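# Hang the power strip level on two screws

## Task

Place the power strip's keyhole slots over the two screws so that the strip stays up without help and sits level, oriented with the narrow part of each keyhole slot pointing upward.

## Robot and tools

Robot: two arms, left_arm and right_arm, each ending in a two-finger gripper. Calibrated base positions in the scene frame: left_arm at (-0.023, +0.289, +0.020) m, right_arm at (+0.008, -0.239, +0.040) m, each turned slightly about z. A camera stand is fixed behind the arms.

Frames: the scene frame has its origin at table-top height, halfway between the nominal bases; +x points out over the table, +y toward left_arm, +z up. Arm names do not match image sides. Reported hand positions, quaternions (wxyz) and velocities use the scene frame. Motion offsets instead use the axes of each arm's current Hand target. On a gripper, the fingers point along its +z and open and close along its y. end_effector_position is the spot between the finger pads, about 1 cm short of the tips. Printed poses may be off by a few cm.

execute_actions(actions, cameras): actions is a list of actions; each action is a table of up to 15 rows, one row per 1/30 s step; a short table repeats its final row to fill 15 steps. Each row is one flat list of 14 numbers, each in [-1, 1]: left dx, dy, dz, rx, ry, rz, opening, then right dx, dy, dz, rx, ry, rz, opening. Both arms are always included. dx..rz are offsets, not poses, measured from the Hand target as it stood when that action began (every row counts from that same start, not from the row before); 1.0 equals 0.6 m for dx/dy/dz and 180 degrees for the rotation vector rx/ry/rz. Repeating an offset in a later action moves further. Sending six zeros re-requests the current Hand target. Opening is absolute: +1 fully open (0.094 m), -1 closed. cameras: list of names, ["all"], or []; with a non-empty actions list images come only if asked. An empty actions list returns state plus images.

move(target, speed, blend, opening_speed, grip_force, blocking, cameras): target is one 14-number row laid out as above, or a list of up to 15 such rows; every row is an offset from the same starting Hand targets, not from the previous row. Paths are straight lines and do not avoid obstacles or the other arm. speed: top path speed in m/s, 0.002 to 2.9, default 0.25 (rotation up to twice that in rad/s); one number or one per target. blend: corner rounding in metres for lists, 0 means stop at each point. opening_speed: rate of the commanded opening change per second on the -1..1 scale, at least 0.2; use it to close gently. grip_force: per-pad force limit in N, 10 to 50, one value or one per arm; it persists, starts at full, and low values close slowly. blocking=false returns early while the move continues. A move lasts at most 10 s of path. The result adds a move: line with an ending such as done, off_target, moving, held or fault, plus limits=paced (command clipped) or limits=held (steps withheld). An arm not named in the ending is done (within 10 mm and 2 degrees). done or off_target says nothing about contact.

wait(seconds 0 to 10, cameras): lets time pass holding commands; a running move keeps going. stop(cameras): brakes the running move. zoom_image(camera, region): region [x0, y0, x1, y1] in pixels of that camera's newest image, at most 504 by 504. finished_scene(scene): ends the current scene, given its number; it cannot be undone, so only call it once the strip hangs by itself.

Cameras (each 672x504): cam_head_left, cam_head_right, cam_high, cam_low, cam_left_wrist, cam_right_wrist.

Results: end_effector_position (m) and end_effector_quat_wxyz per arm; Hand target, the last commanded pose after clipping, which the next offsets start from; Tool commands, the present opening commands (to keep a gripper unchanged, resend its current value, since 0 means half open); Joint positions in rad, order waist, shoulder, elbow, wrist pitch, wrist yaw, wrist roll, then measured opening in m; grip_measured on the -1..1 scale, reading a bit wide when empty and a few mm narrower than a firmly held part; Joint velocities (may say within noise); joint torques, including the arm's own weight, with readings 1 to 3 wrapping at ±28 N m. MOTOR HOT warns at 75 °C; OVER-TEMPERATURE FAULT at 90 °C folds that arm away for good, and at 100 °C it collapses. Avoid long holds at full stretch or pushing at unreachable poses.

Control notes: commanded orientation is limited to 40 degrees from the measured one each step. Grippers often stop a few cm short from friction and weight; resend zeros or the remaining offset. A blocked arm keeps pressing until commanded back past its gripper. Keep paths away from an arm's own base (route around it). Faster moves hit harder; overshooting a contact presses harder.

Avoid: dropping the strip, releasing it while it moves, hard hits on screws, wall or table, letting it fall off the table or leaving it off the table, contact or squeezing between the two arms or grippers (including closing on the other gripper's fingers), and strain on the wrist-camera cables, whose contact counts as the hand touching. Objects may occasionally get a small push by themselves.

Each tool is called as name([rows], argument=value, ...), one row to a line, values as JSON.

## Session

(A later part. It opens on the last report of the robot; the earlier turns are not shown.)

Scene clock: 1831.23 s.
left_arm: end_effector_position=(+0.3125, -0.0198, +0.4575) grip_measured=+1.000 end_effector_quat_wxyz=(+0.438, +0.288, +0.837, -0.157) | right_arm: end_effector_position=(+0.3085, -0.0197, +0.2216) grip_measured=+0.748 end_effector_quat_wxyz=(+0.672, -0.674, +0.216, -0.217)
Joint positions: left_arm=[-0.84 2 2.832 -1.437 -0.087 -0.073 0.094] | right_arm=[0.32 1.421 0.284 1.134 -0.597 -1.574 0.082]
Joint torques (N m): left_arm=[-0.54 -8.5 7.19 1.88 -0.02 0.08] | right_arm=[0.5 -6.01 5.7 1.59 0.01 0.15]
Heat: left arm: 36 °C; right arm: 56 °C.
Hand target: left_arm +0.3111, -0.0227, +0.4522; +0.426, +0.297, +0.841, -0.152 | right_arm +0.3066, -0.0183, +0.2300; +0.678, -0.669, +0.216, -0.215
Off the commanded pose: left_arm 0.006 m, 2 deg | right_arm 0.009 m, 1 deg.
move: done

move(target=[0,0,0,0,0,0,1, 0,-0.006,-0.012,0,0,0,0.85], speed=0.03)

move([
  [0,0,0,0,0,0,1, 0,-0.002,-0.04,0,0,0,0.85],
  [0,0,0,0,0,0,1, 0,0,-0.2,0,0,0,0.85],
], speed=[0.04,0.12], cameras=["cam_head_right","cam_head_left","cam_left_wrist"])

zoom_image(camera="cam_head_right", region=[300, 175, 350, 225])

zoom_image(camera="cam_head_right", region=[400, 80, 450, 130])

Scene clock: 1835.77 s.
left_arm: end_effector_position=(+0.3125, -0.0198, +0.4575) grip_measured=+1.000 end_effector_quat_wxyz=(+0.438, +0.288, +0.837, -0.157) | right_arm: end_effector_position=(+0.3051, -0.0218, +0.2322) grip_measured=+0.848 end_effector_quat_wxyz=(+0.677, -0.670, +0.211, -0.221)
Joint positions: left_arm=[-0.84 2 2.832 -1.437 -0.087 -0.073 0.094] | right_arm=[0.314 1.365 0.284 1.098 -0.605 -1.573 0.087]
Joint torques (N m): left_arm=[-0.53 -8.5 7.19 1.88 -0.01 0.08] | right_arm=[-0.61 -5.33 4.93 1.56 -0.11 0.15]
Heat: left arm: 36 °C; right arm: 56 °C.
Hand target: left_arm +0.3111, -0.0227, +0.4522; +0.426, +0.297, +0.841, -0.152 | right_arm +0.3025, -0.0243, +0.2335; +0.678, -0.669, +0.216, -0.215
Off the commanded pose: left_arm 0.006 m, 2 deg | right_arm 0.004 m, 1 deg.
move: done

Scene clock: 1838.83 s.
left_arm: end_effector_position=(+0.3125, -0.0198, +0.4575) grip_measured=+1.000 end_effector_quat_wxyz=(+0.438, +0.288, +0.837, -0.157) | right_arm: end_effector_position=(+0.2344, -0.1214, +0.2351) grip_measured=+0.848 end_effector_quat_wxyz=(+0.679, -0.668, +0.208, -0.222)
Joint positions: left_arm=[-0.84 2 2.832 -1.437 -0.087 -0.073 0.094] | right_arm=[-0.277 0.765 0.058 0.762 -1.197 -1.534 0.087]
Joint torques (N m): left_arm=[-0.53 -8.53 7.19 1.87 -0.02 0.08] | right_arm=[-0.58 -0.59 6.06 1.19 -0.08 0.04]
Heat: left arm: 36 °C; right arm: 56 °C.
Hand target: left_arm +0.3111, -0.0227, +0.4522; +0.426, +0.297, +0.841, -0.152 | right_arm +0.2328, -0.1220, +0.2321; +0.678, -0.669, +0.215, -0.215
Off the commanded pose: left_arm 0.006 m, 2 deg | right_arm 0.004 m, 1 deg.
move: done
Images, in order (width x height): cam_head_left 672x504, cam_head_right 672x504, cam_left_wrist 672x504.

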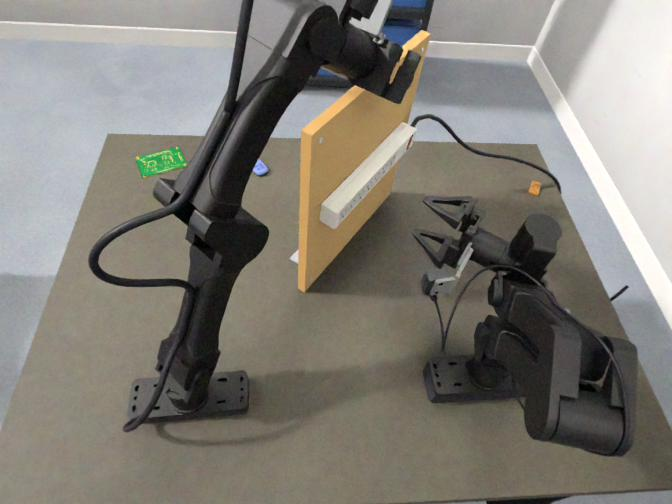

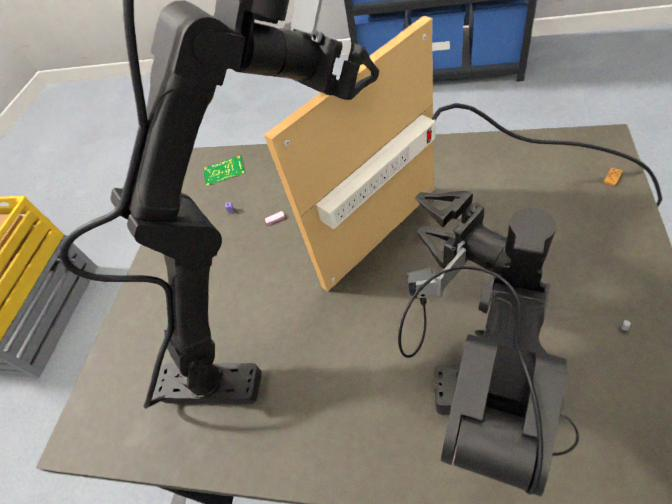

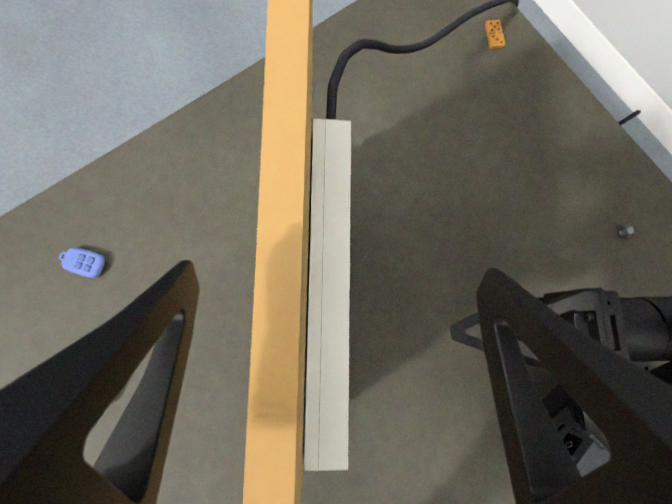

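Scaled by 10.080.

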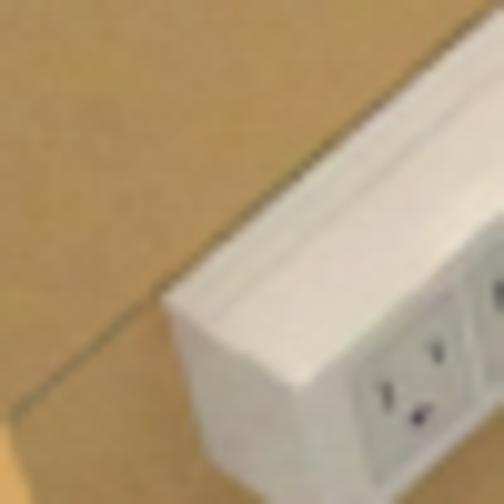

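Scaled by 10.080.

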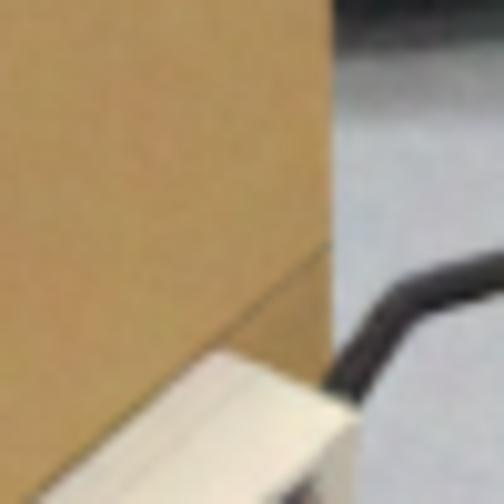

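The strip hangs level with nothing touching it, and both arms are clear.

finished_scene(scene=2)

The scene is finished: the task was done.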